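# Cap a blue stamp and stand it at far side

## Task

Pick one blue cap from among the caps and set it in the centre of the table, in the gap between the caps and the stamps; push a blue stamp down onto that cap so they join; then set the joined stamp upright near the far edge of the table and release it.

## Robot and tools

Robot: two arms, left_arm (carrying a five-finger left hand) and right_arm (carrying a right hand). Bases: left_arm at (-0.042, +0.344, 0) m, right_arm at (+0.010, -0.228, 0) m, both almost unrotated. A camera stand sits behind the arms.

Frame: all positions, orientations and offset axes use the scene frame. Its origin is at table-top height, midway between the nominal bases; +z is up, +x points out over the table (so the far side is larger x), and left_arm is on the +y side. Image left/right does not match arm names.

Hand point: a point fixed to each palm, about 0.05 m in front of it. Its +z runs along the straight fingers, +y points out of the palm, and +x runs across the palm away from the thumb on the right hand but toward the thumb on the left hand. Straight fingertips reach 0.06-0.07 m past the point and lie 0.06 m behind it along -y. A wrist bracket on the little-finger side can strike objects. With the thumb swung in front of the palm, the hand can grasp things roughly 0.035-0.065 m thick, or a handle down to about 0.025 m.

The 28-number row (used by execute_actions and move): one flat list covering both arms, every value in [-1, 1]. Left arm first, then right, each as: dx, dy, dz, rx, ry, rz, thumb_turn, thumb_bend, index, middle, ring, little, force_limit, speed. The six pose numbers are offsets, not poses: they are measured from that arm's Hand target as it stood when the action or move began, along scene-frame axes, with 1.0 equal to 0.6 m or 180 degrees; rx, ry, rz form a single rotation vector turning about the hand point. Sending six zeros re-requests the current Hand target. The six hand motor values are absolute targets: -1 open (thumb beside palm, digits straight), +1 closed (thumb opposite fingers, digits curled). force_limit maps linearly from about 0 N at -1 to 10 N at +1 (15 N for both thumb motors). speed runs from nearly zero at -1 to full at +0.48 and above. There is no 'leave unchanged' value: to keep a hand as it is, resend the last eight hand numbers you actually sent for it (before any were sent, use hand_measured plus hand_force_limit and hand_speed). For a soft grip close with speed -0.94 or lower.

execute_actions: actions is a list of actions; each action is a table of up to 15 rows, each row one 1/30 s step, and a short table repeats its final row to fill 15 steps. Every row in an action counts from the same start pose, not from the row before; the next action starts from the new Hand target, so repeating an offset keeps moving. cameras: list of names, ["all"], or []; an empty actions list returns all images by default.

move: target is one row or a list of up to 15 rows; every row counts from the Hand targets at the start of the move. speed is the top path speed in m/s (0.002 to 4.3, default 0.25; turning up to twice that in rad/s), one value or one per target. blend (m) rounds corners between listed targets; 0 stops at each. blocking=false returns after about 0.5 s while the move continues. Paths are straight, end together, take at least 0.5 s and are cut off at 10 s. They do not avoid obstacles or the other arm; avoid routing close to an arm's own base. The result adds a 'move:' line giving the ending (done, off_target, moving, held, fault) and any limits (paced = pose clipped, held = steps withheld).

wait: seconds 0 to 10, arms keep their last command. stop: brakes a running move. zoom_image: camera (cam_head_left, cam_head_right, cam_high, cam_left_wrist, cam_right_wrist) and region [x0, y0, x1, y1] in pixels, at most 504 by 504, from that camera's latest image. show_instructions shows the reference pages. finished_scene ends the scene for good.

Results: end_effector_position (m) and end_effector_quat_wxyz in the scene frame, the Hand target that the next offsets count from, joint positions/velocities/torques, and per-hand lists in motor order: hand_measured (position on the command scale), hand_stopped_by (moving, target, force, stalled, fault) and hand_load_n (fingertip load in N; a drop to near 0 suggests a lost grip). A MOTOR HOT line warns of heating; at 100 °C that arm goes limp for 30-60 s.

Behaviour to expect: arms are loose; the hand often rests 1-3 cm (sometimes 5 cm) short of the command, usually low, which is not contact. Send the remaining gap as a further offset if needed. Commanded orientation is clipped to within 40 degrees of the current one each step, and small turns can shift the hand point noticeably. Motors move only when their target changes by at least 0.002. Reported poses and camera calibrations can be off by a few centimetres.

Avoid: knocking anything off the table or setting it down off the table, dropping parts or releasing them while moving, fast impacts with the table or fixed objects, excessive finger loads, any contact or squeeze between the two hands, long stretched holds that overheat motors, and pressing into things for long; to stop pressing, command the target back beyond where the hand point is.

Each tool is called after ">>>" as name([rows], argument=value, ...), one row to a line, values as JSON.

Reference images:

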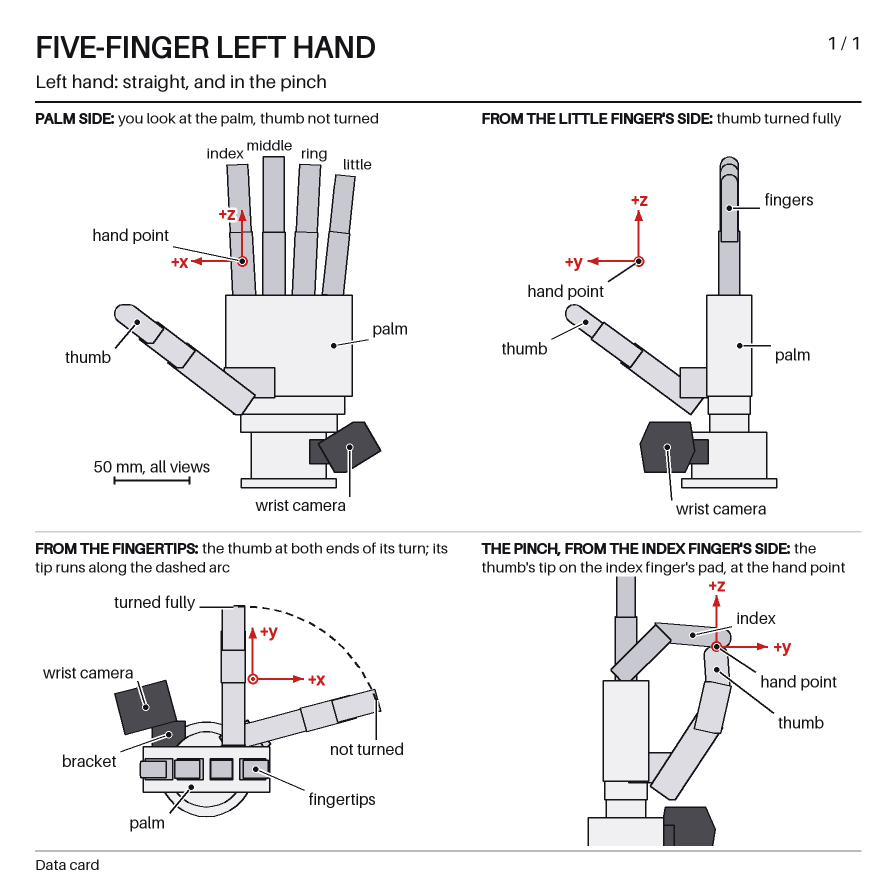

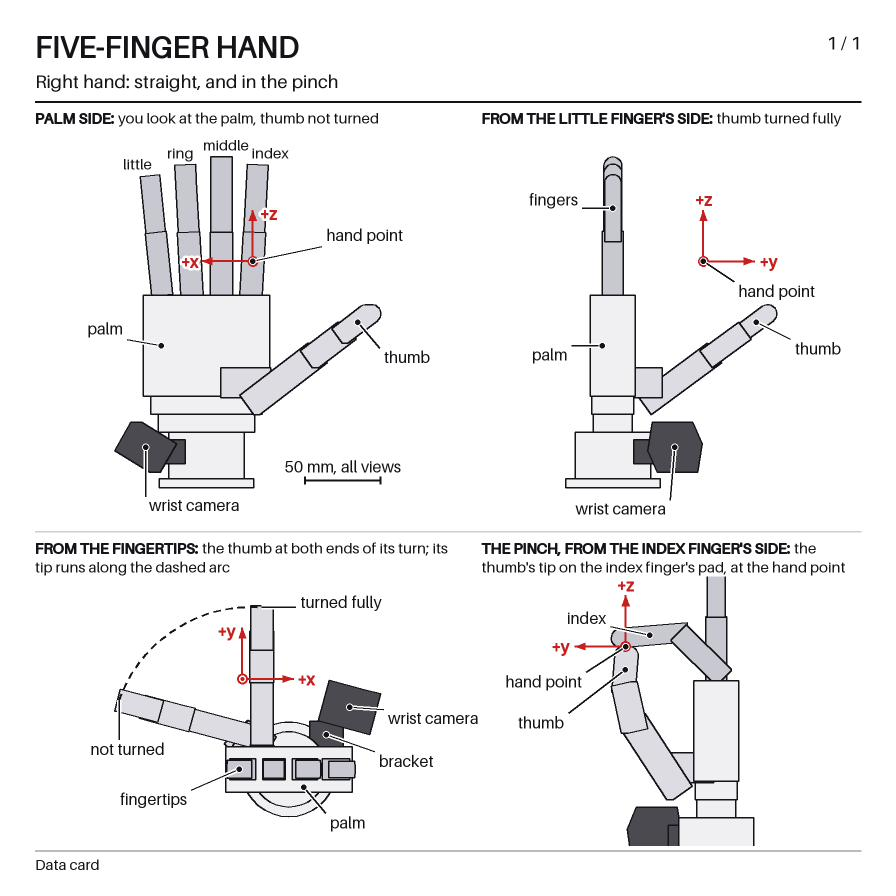

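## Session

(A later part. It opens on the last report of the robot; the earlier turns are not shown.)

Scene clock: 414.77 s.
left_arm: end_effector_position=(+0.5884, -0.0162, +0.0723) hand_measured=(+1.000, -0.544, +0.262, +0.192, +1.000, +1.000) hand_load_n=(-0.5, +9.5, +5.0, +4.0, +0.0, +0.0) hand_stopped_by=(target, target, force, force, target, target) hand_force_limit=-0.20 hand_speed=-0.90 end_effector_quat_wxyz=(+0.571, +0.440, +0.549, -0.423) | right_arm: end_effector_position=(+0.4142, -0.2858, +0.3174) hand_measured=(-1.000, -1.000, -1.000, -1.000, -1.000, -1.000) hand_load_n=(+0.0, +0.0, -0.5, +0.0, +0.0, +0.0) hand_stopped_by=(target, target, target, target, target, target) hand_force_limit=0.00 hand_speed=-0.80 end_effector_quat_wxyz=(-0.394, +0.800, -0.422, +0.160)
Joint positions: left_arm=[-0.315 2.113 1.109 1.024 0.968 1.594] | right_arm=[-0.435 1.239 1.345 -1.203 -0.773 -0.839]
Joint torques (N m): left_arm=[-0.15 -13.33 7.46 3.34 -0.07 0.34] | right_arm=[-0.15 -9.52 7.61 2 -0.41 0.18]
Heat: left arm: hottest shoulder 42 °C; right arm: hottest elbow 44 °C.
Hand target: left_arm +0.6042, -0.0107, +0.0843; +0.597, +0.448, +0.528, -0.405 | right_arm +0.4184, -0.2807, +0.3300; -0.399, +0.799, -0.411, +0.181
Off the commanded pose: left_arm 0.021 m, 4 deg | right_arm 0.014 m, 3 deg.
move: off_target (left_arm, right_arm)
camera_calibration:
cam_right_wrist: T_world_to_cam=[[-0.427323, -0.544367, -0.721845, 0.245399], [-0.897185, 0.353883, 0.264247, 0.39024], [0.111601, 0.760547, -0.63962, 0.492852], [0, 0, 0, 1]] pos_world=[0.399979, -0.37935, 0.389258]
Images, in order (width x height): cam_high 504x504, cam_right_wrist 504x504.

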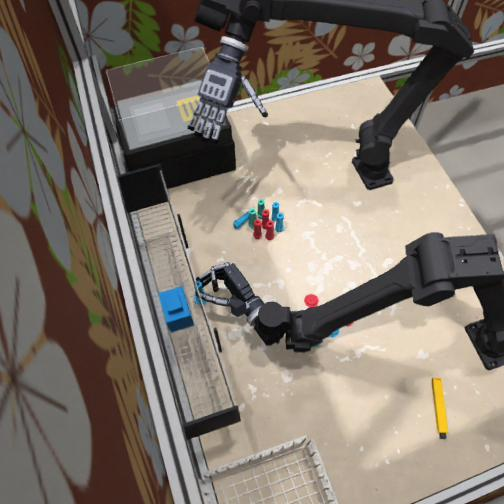

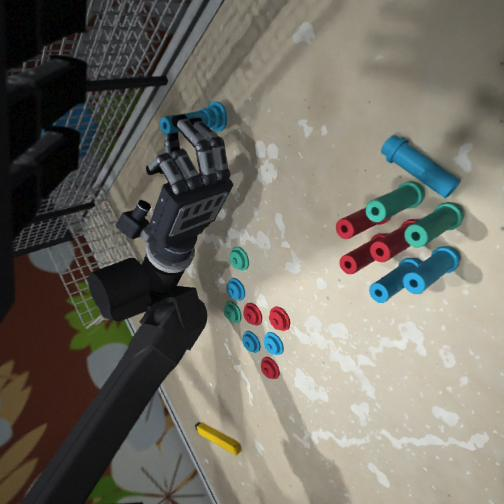

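>>> move([
  [-0.005,0,-0.024,0,0,0,1,-0.54,0.55,0.55,1,1,-0.2,-0.9,0,0,0,0,0,0,-1,-1,-1,-1,-1,-1,0,-0.8],
], speed=0.04, cameras=["cam_right_wrist","cam_high"])

>>> zoom_image(camera="cam_right_wrist", region=[150, 80, 270, 200])

Scene clock: 416.33 s.
left_arm: end_effector_position=(+0.5874, -0.0158, +0.0590) hand_measured=(+1.000, -0.544, +0.262, +0.192, +1.000, +1.000) hand_load_n=(+0.0, +9.5, +4.5, +4.0, +0.0, +0.0) hand_stopped_by=(target, target, force, force, target, target) hand_force_limit=-0.20 hand_speed=-0.90 end_effector_quat_wxyz=(+0.573, +0.441, +0.547, -0.422) | right_arm: end_effector_position=(+0.4142, -0.2858, +0.3174) hand_measured=(-1.000, -1.000, -1.000, -1.000, -1.000, -1.000) hand_load_n=(-0.5, +0.0, -0.5, +0.0, +0.0, +0.0) hand_stopped_by=(target, target, target, target, target, target) hand_force_limit=0.00 hand_speed=-0.80 end_effector_quat_wxyz=(-0.394, +0.800, -0.422, +0.160)
Joint positions: left_arm=[-0.315 2.144 1.109 1.057 0.968 1.595] | right_arm=[-0.435 1.239 1.345 -1.203 -0.773 -0.839]
Joint torques (N m): left_arm=[-0.21 -13.04 6.9 3.34 -0.06 0.32] | right_arm=[-0.21 -9.52 7.61 2 -0.4 0.18]
Heat: left arm: hottest shoulder 42 °C; right arm: hottest elbow 44 °C.
Hand target: left_arm +0.6012, -0.0107, +0.0699; +0.597, +0.448, +0.528, -0.405 | right_arm +0.4184, -0.2807, +0.3300; -0.399, +0.799, -0.411, +0.181
Off the commanded pose: left_arm 0.018 m, 4 deg | right_arm 0.014 m, 3 deg.
move: off_target (left_arm, right_arm)
camera_calibration:
cam_right_wrist: T_world_to_cam=[[-0.427323, -0.544367, -0.721845, 0.245399], [-0.897185, 0.353883, 0.264247, 0.39024], [0.111601, 0.760547, -0.63962, 0.492852], [0, 0, 0, 1]] pos_world=[0.399979, -0.37935, 0.389258]
Images, in order (width x height): cam_high 504x504, cam_right_wrist 504x504.

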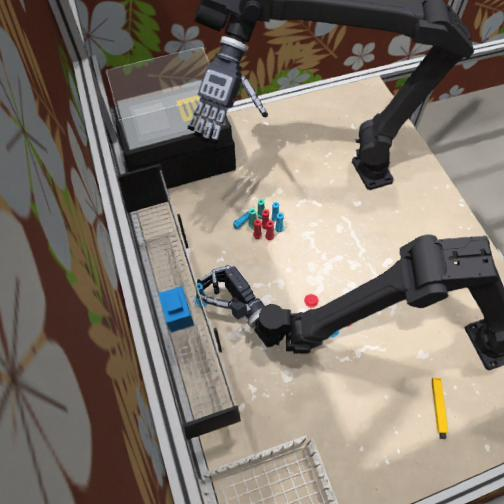

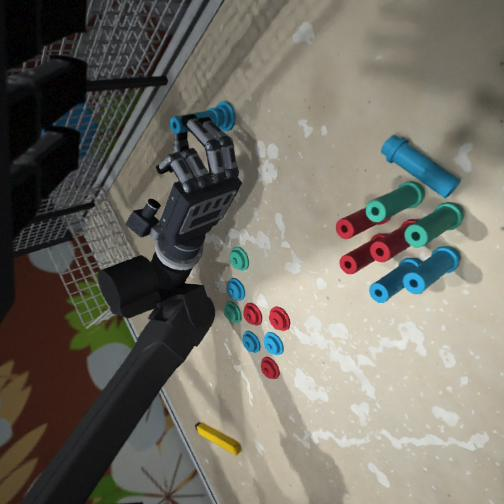

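Scaled by 4.200 from the camera's 504x504 image, which has a finer 720x720 frame.

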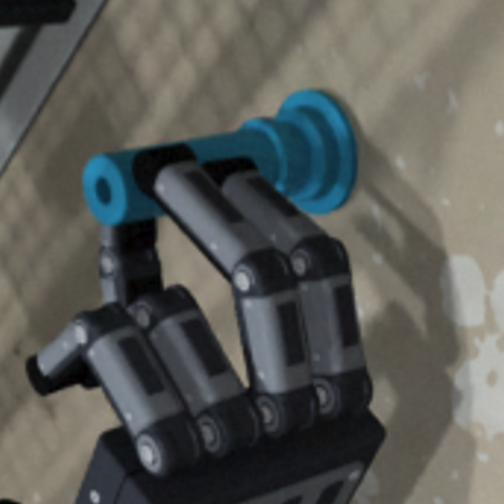

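>>> zoom_image(camera="cam_right_wrist", region=[330, 170, 480, 320])

Scaled by 3.360 from the camera's 504x504 image, which has a finer 720x720 frame.

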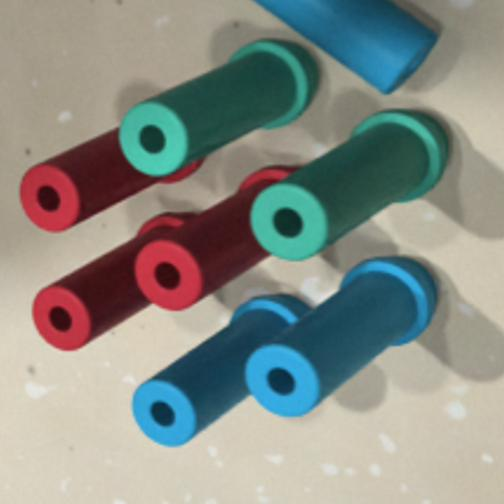

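>>> move([
  [0.0,0,-0.012,0,0.008,0,1,-0.54,0.55,0.55,1,1,-0.2,-0.9,0,0,0,0,0,0,-1,-1,-1,-1,-1,-1,0,-0.8],
], speed=0.03, cameras=["cam_right_wrist"])

>>> zoom_image(camera="cam_right_wrist", region=[150, 80, 270, 200])

Scene clock: 419.10 s.
left_arm: end_effector_position=(+0.5870, -0.0157, +0.0548) hand_measured=(+1.000, -0.544, +0.262, +0.192, +1.000, +1.000) hand_load_n=(-0.5, +9.5, +5.0, +4.0, +0.0, +0.0) hand_stopped_by=(target, target, force, force, target, target) hand_force_limit=-0.20 hand_speed=-0.90 end_effector_quat_wxyz=(+0.571, +0.440, +0.549, -0.423) | right_arm: end_effector_position=(+0.4142, -0.2858, +0.3174) hand_measured=(-1.000, -1.000, -1.000, -1.000, -1.000, -1.000) hand_load_n=(-0.5, +0.0, +0.0, +0.0, +0.0, +0.0) hand_stopped_by=(target, target, target, target, target, target) hand_force_limit=0.00 hand_speed=-0.80 end_effector_quat_wxyz=(-0.394, +0.800, -0.422, +0.160)
Joint positions: left_arm=[-0.315 2.15 1.109 1.057 0.968 1.595] | right_arm=[-0.435 1.239 1.345 -1.203 -0.773 -0.839]
Joint torques (N m): left_arm=[-0.38 -13.22 7.12 2.96 -0.09 0.14] | right_arm=[-0.21 -9.58 7.61 2 -0.41 0.18]
Heat: left arm: hottest shoulder 42 °C; right arm: hottest elbow 44 °C.
Hand target: left_arm +0.6012, -0.0107, +0.0627; +0.590, +0.443, +0.535, -0.411 | right_arm +0.4184, -0.2807, +0.3300; -0.399, +0.799, -0.411, +0.181
Off the commanded pose: left_arm 0.017 m, 3 deg | right_arm 0.014 m, 3 deg.
move: off_target (left_arm, right_arm)
camera_calibration:
cam_right_wrist: T_world_to_cam=[[-0.427323, -0.544367, -0.721845, 0.245399], [-0.897185, 0.353883, 0.264247, 0.39024], [0.111601, 0.760547, -0.63962, 0.492852], [0, 0, 0, 1]] pos_world=[0.399979, -0.37935, 0.389258]
Images, in order (width x height): cam_right_wrist 504x504.

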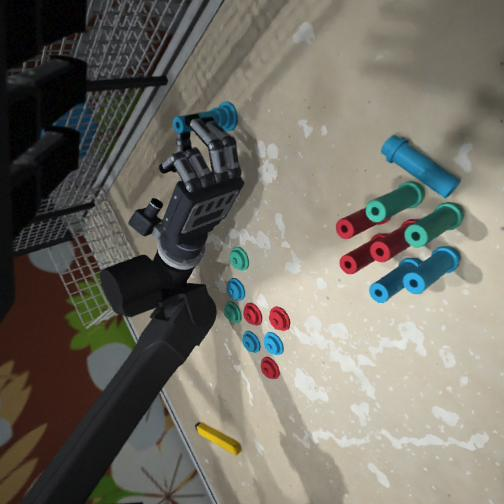

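Scaled by 4.200 from the camera's 504x504 image, which has a finer 720x720 frame.

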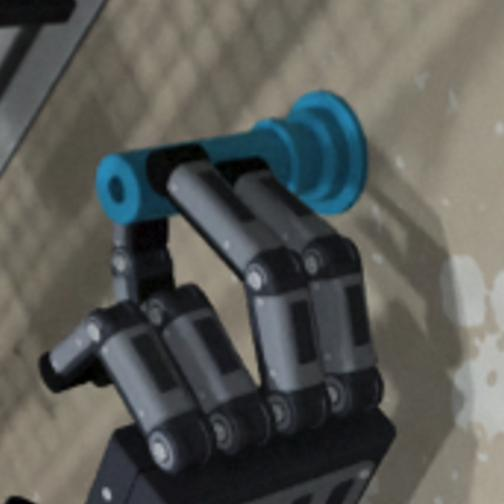

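>>> move([
  [0.0,0,-0.01,0,0.004,0,1,-0.54,0.55,0.55,1,1,-0.2,-0.9,0,0,0,0,0,0,-1,-1,-1,-1,-1,-1,0,-0.8],
], speed=0.03, cameras=["cam_right_wrist"])

>>> zoom_image(camera="cam_right_wrist", region=[150, 80, 270, 200])

Scene clock: 420.43 s.
left_arm: end_effector_position=(+0.5867, -0.0158, +0.0549) hand_measured=(+1.000, -0.544, +0.262, +0.192, +1.000, +1.000) hand_load_n=(-0.5, +9.5, +4.0, +4.5, +0.0, +0.0) hand_stopped_by=(target, target, force, force, target, target) hand_force_limit=-0.20 hand_speed=-0.90 end_effector_quat_wxyz=(+0.572, +0.441, +0.548, -0.422) | right_arm: end_effector_position=(+0.4142, -0.2858, +0.3174) hand_measured=(-1.000, -1.000, -1.000, -1.000, -1.000, -1.000) hand_load_n=(+0.0, +0.0, +0.0, +0.0, +0.0, +0.0) hand_stopped_by=(target, target, target, target, target, target) hand_force_limit=0.00 hand_speed=-0.80 end_effector_quat_wxyz=(-0.394, +0.800, -0.422, +0.160)
Joint positions: left_arm=[-0.315 2.152 1.109 1.062 0.97 1.597] | right_arm=[-0.435 1.239 1.345 -1.203 -0.773 -0.839]
Joint torques (N m): left_arm=[0.21 -12.28 7.21 3.02 -0.09 0.06] | right_arm=[-0.15 -9.58 7.61 2 -0.41 0.18]
Heat: left arm: hottest shoulder 42 °C; right arm: hottest elbow 44 °C.
Hand target: left_arm +0.6012, -0.0107, +0.0567; +0.587, +0.440, +0.539, -0.414 | right_arm +0.4184, -0.2807, +0.3300; -0.399, +0.799, -0.411, +0.181
Off the commanded pose: left_arm 0.015 m, 2 deg | right_arm 0.014 m, 3 deg.
move: off_target (left_arm, right_arm)
camera_calibration:
cam_right_wrist: T_world_to_cam=[[-0.427323, -0.544367, -0.721845, 0.245399], [-0.897185, 0.353883, 0.264247, 0.39024], [0.111601, 0.760547, -0.63962, 0.492852], [0, 0, 0, 1]] pos_world=[0.399979, -0.37935, 0.389258]
Images, in order (width x height): cam_right_wrist 504x504.

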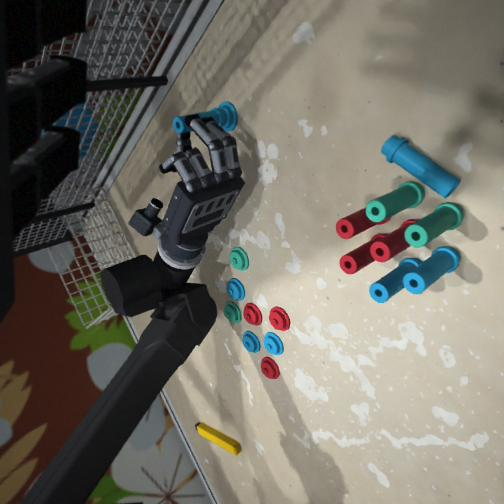

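Scaled by 4.200 from the camera's 504x504 image, which has a finer 720x720 frame.

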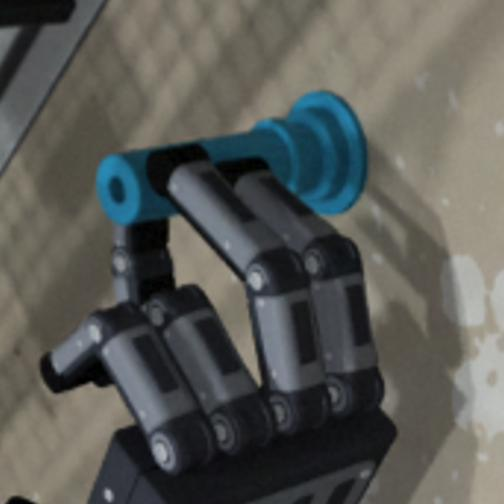

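>>> move([
  [0,0,0.008,0,0,0,1,-0.54,0.55,0.55,1,1,-0.2,-0.9,0,0,0,0,0,0,-1,-1,-1,-1,-1,-1,0,-0.8],
], speed=0.03)

>>> move([
  [0,0,0,0,0,0,1,-0.6,0.2,0.13,1,1,-0.2,-0.94,0,0,0,0,0,0,-1,-1,-1,-1,-1,-1,0,-0.8],
], speed=0.03, cameras=["cam_right_wrist"])

>>> zoom_image(camera="cam_right_wrist", region=[150, 80, 270, 200])

Scene clock: 421.83 s.
left_arm: end_effector_position=(+0.5867, -0.0158, +0.0549) hand_measured=(+1.000, -0.544, +0.262, +0.192, +1.000, +1.000) hand_load_n=(-0.5, +10.0, +4.5, +4.5, +0.0, +0.0) hand_stopped_by=(target, target, force, force, target, target) hand_force_limit=-0.20 hand_speed=-0.90 end_effector_quat_wxyz=(+0.572, +0.441, +0.548, -0.422) | right_arm: end_effector_position=(+0.4142, -0.2858, +0.3174) hand_measured=(-1.000, -1.000, -1.000, -1.000, -1.000, -1.000) hand_load_n=(-0.5, +0.0, +0.0, +0.0, +0.0, +0.0) hand_stopped_by=(target, target, target, target, target, target) hand_force_limit=0.00 hand_speed=-0.80 end_effector_quat_wxyz=(-0.394, +0.800, -0.422, +0.160)
Joint positions: left_arm=[-0.315 2.152 1.109 1.062 0.97 1.597] | right_arm=[-0.435 1.239 1.345 -1.203 -0.773 -0.839]
Joint torques (N m): left_arm=[-0.38 -13.45 7.01 2.66 -0.06 0.07] | right_arm=[-0.21 -9.58 7.6 1.99 -0.41 0.18]
Heat: left arm: hottest shoulder 42 °C; right arm: hottest elbow 44 °C.
Hand target: left_arm +0.6012, -0.0107, +0.0615; +0.587, +0.440, +0.539, -0.414 | right_arm +0.4184, -0.2807, +0.3300; -0.399, +0.799, -0.411, +0.181
Off the commanded pose: left_arm 0.017 m, 2 deg | right_arm 0.014 m, 3 deg.
move: off_target (left_arm, right_arm)

Scene clock: 423.07 s.
left_arm: end_effector_position=(+0.5867, -0.0158, +0.0548) hand_measured=(+1.000, -0.600, +0.200, +0.130, +1.000, +1.000) hand_load_n=(+0.5, +0.0, +0.0, +0.0, +0.0, +0.0) hand_stopped_by=(target, target, target, target, target, target) hand_force_limit=-0.20 hand_speed=-0.94 end_effector_quat_wxyz=(+0.571, +0.441, +0.548, -0.423) | right_arm: end_effector_position=(+0.4142, -0.2858, +0.3174) hand_measured=(-1.000, -1.000, -1.000, -1.000, -1.000, -1.000) hand_load_n=(+0.0, +0.0, +0.0, +0.0, -0.5, +0.0) hand_stopped_by=(target, target, target, target, target, target) hand_force_limit=0.00 hand_speed=-0.80 end_effector_quat_wxyz=(-0.394, +0.800, -0.422, +0.160)
Joint positions: left_arm=[-0.315 2.152 1.109 1.062 0.97 1.595] | right_arm=[-0.435 1.239 1.345 -1.203 -0.773 -0.839]
Joint torques (N m): left_arm=[-0.91 -13.39 6.95 2.76 -0.07 0.12] | right_arm=[-0.15 -9.52 7.6 1.99 -0.41 0.18]
Heat: left arm: hottest shoulder 42 °C; right arm: hottest elbow 44 °C.
Hand target: left_arm +0.6012, -0.0107, +0.0615; +0.587, +0.440, +0.539, -0.414 | right_arm +0.4184, -0.2807, +0.3300; -0.399, +0.799, -0.411, +0.181
Off the commanded pose: left_arm 0.017 m, 2 deg | right_arm 0.014 m, 3 deg.
move: off_target (left_arm, right_arm)
camera_calibration:
cam_right_wrist: T_world_to_cam=[[-0.427323, -0.544367, -0.721845, 0.245399], [-0.897185, 0.353883, 0.264247, 0.39024], [0.111601, 0.760547, -0.63962, 0.492852], [0, 0, 0, 1]] pos_world=[0.399979, -0.37935, 0.389258]
Images, in order (width x height): cam_right_wrist 504x504.

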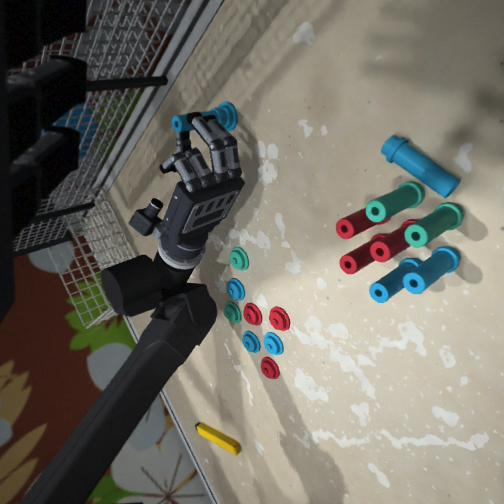

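Scaled by 4.200 from the camera's 504x504 image, which has a finer 720x720 frame.

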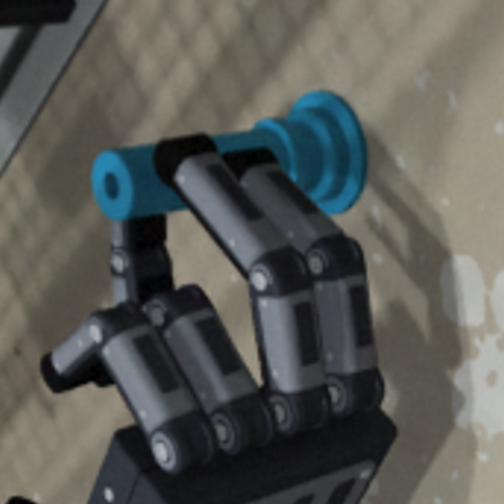

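>>> move([
  [0,0,0,0,0,0,1,-0.9,-0.3,-0.3,1,1,-0.2,-0.5,0,0,0,0,0,0,-1,-1,-1,-1,-1,-1,0,-0.8],
], speed=0.03, cameras=["cam_right_wrist","cam_high"])

>>> zoom_image(camera="cam_right_wrist", region=[150, 80, 270, 200])

Scene clock: 424.73 s.
left_arm: end_effector_position=(+0.5864, -0.0160, +0.0548) hand_measured=(+1.000, -0.900, -0.300, -0.300, +1.000, +1.000) hand_load_n=(+0.0, +0.0, +0.0, +0.0, +0.0, +0.5) hand_stopped_by=(target, target, target, target, target, target) hand_force_limit=-0.20 hand_speed=-0.50 end_effector_quat_wxyz=(+0.571, +0.441, +0.548, -0.423) | right_arm: end_effector_position=(+0.4142, -0.2858, +0.3174) hand_measured=(-1.000, -1.000, -1.000, -1.000, -1.000, -1.000) hand_load_n=(-0.5, +0.0, -0.5, +0.0, +0.0, +0.0) hand_stopped_by=(target, target, target, target, target, target) hand_force_limit=0.00 hand_speed=-0.80 end_effector_quat_wxyz=(-0.394, +0.800, -0.422, +0.160)
Joint positions: left_arm=[-0.315 2.152 1.109 1.062 0.971 1.595] | right_arm=[-0.435 1.239 1.345 -1.203 -0.773 -0.839]
Joint torques (N m): left_arm=[-0.32 -13.45 7.15 2.65 -0.11 0.09] | right_arm=[-0.21 -9.52 7.6 2 -0.41 0.18]
Heat: left arm: hottest shoulder 43 °C; right arm: hottest elbow 44 °C.
Hand target: left_arm +0.6012, -0.0107, +0.0615; +0.587, +0.440, +0.539, -0.414 | right_arm +0.4184, -0.2807, +0.3300; -0.399, +0.799, -0.411, +0.181
Off the commanded pose: left_arm 0.017 m, 2 deg | right_arm 0.014 m, 3 deg.
move: off_target (left_arm, right_arm)
camera_calibration:
cam_right_wrist: T_world_to_cam=[[-0.427323, -0.544367, -0.721845, 0.245399], [-0.897185, 0.353883, 0.264247, 0.39024], [0.111601, 0.760547, -0.63962, 0.492852], [0, 0, 0, 1]] pos_world=[0.399979, -0.37935, 0.389258]
Images, in order (width x height): cam_high 504x504, cam_right_wrist 504x504.

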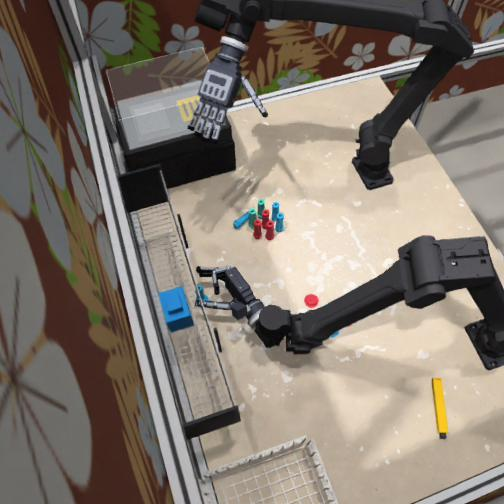

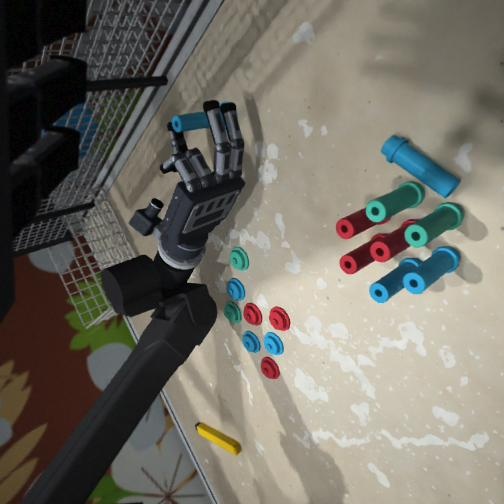

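Scaled by 4.200 from the camera's 504x504 image, which has a finer 720x720 frame.

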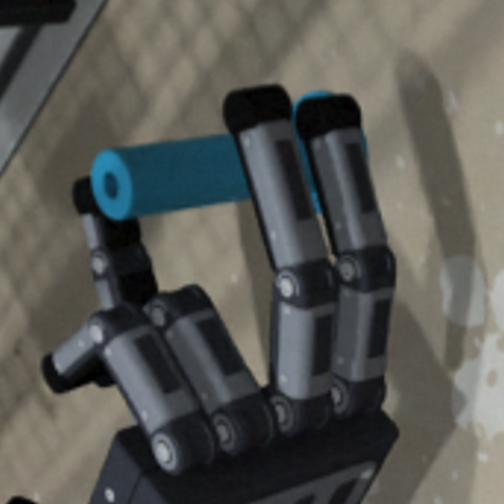

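>>> move([
  [-0.11,-0.025,0.005,0,0,0,1,-0.9,-0.3,-0.3,1,1,-0.2,-0.5,0,0,0,0,0,0,-1,-1,-1,-1,-1,-1,0,-0.8],
  [-0.2,-0.03,0.1,0,0,0,1,-0.9,-0.3,-0.3,1,1,-0.2,-0.5,0,0,0,0,0,0,-1,-1,-1,-1,-1,-1,0,-0.8],
], speed=0.08, blend=0.02, cameras=["cam_right_wrist","cam_high","cam_head_left"])

>>> zoom_image(camera="cam_right_wrist", region=[150, 80, 270, 200])

>>> zoom_image(camera="cam_high", region=[175, 255, 235, 315])

Scene clock: 427.97 s.
left_arm: end_effector_position=(+0.4845, -0.0257, +0.1161) hand_measured=(+1.000, -0.900, -0.300, -0.300, +1.000, +1.000) hand_load_n=(+0.0, +0.0, +0.0, +0.0, +0.0, +0.0) hand_stopped_by=(target, target, target, target, target, target) hand_force_limit=-0.20 hand_speed=-0.50 end_effector_quat_wxyz=(+0.586, +0.437, +0.540, -0.416) | right_arm: end_effector_position=(+0.4142, -0.2858, +0.3174) hand_measured=(-1.000, -1.000, -1.000, -1.000, -1.000, -1.000) hand_load_n=(-0.5, +0.0, +0.0, +0.0, +0.0, +0.0) hand_stopped_by=(target, target, target, target, target, target) hand_force_limit=0.00 hand_speed=-0.80 end_effector_quat_wxyz=(-0.394, +0.800, -0.422, +0.160)
Joint positions: left_arm=[-0.416 1.888 0.811 1.128 0.852 1.595] | right_arm=[-0.435 1.239 1.345 -1.203 -0.773 -0.839]
Joint torques (N m): left_arm=[-1.73 -12.57 4.01 1.4 -0.14 0.16] | right_arm=[-0.15 -9.58 7.6 2 -0.41 0.18]
Heat: left arm: hottest shoulder 43 °C; right arm: hottest elbow 44 °C.
Hand target: left_arm +0.4812, -0.0287, +0.1215; +0.587, +0.440, +0.539, -0.414 | right_arm +0.4184, -0.2807, +0.3300; -0.399, +0.799, -0.411, +0.181
Off the commanded pose: left_arm 0.007 m, 0 deg | right_arm 0.014 m, 3 deg.
move: off_target (right_arm)
camera_calibration:
cam_right_wrist: T_world_to_cam=[[-0.427323, -0.544367, -0.721845, 0.245399], [-0.897185, 0.353883, 0.264247, 0.39024], [0.111601, 0.760547, -0.63962, 0.492852], [0, 0, 0, 1]] pos_world=[0.399979, -0.37935, 0.389258]
Images, in order (width x height): cam_head_left 504x504, cam_high 504x504, cam_right_wrist 504x504.

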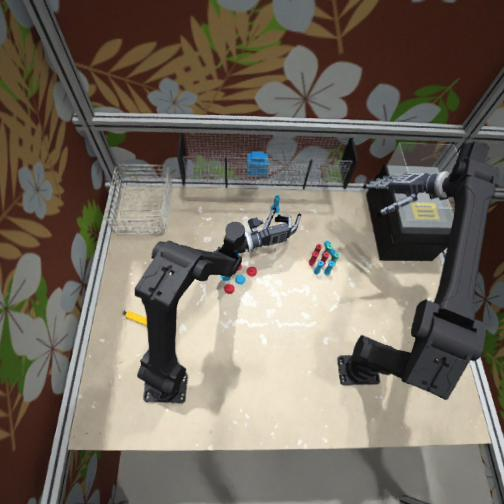

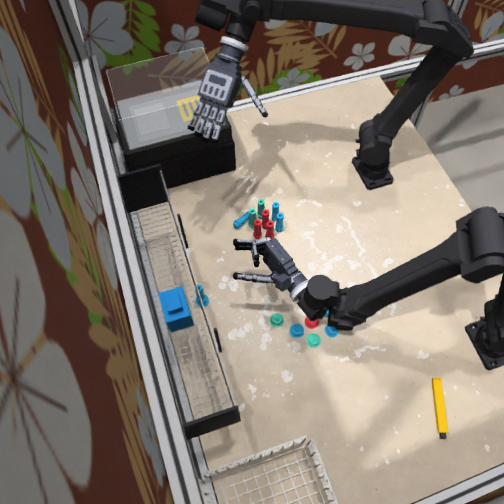

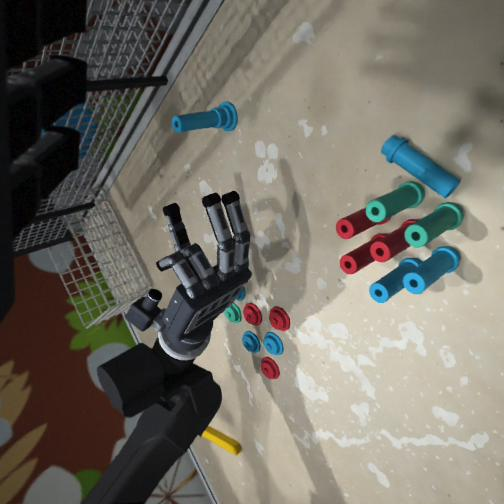

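Scaled by 4.200 from the camera's 504x504 image, which has a finer 720x720 frame.

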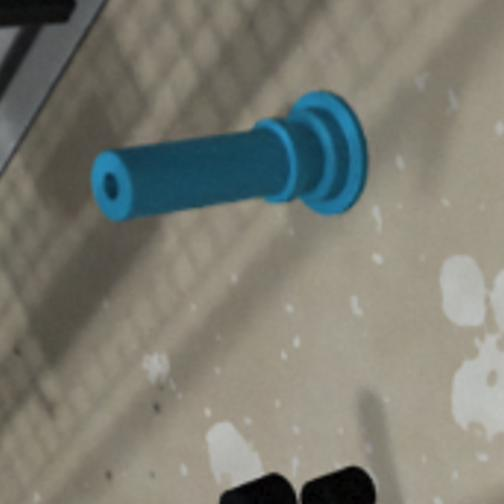

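Scaled by 8.400 from the camera's 504x504 image, which has a finer 720x720 frame.

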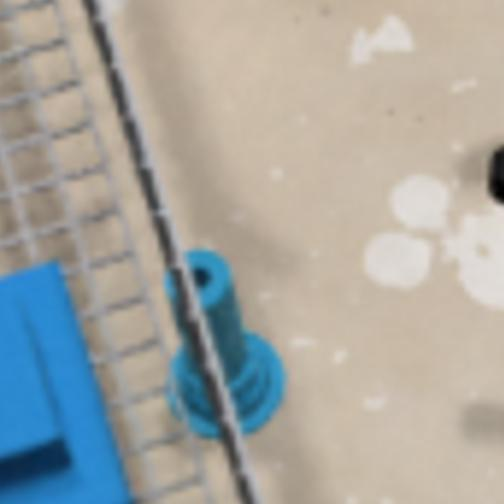

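>>> finished_scene()

The scene is finished: the task was done.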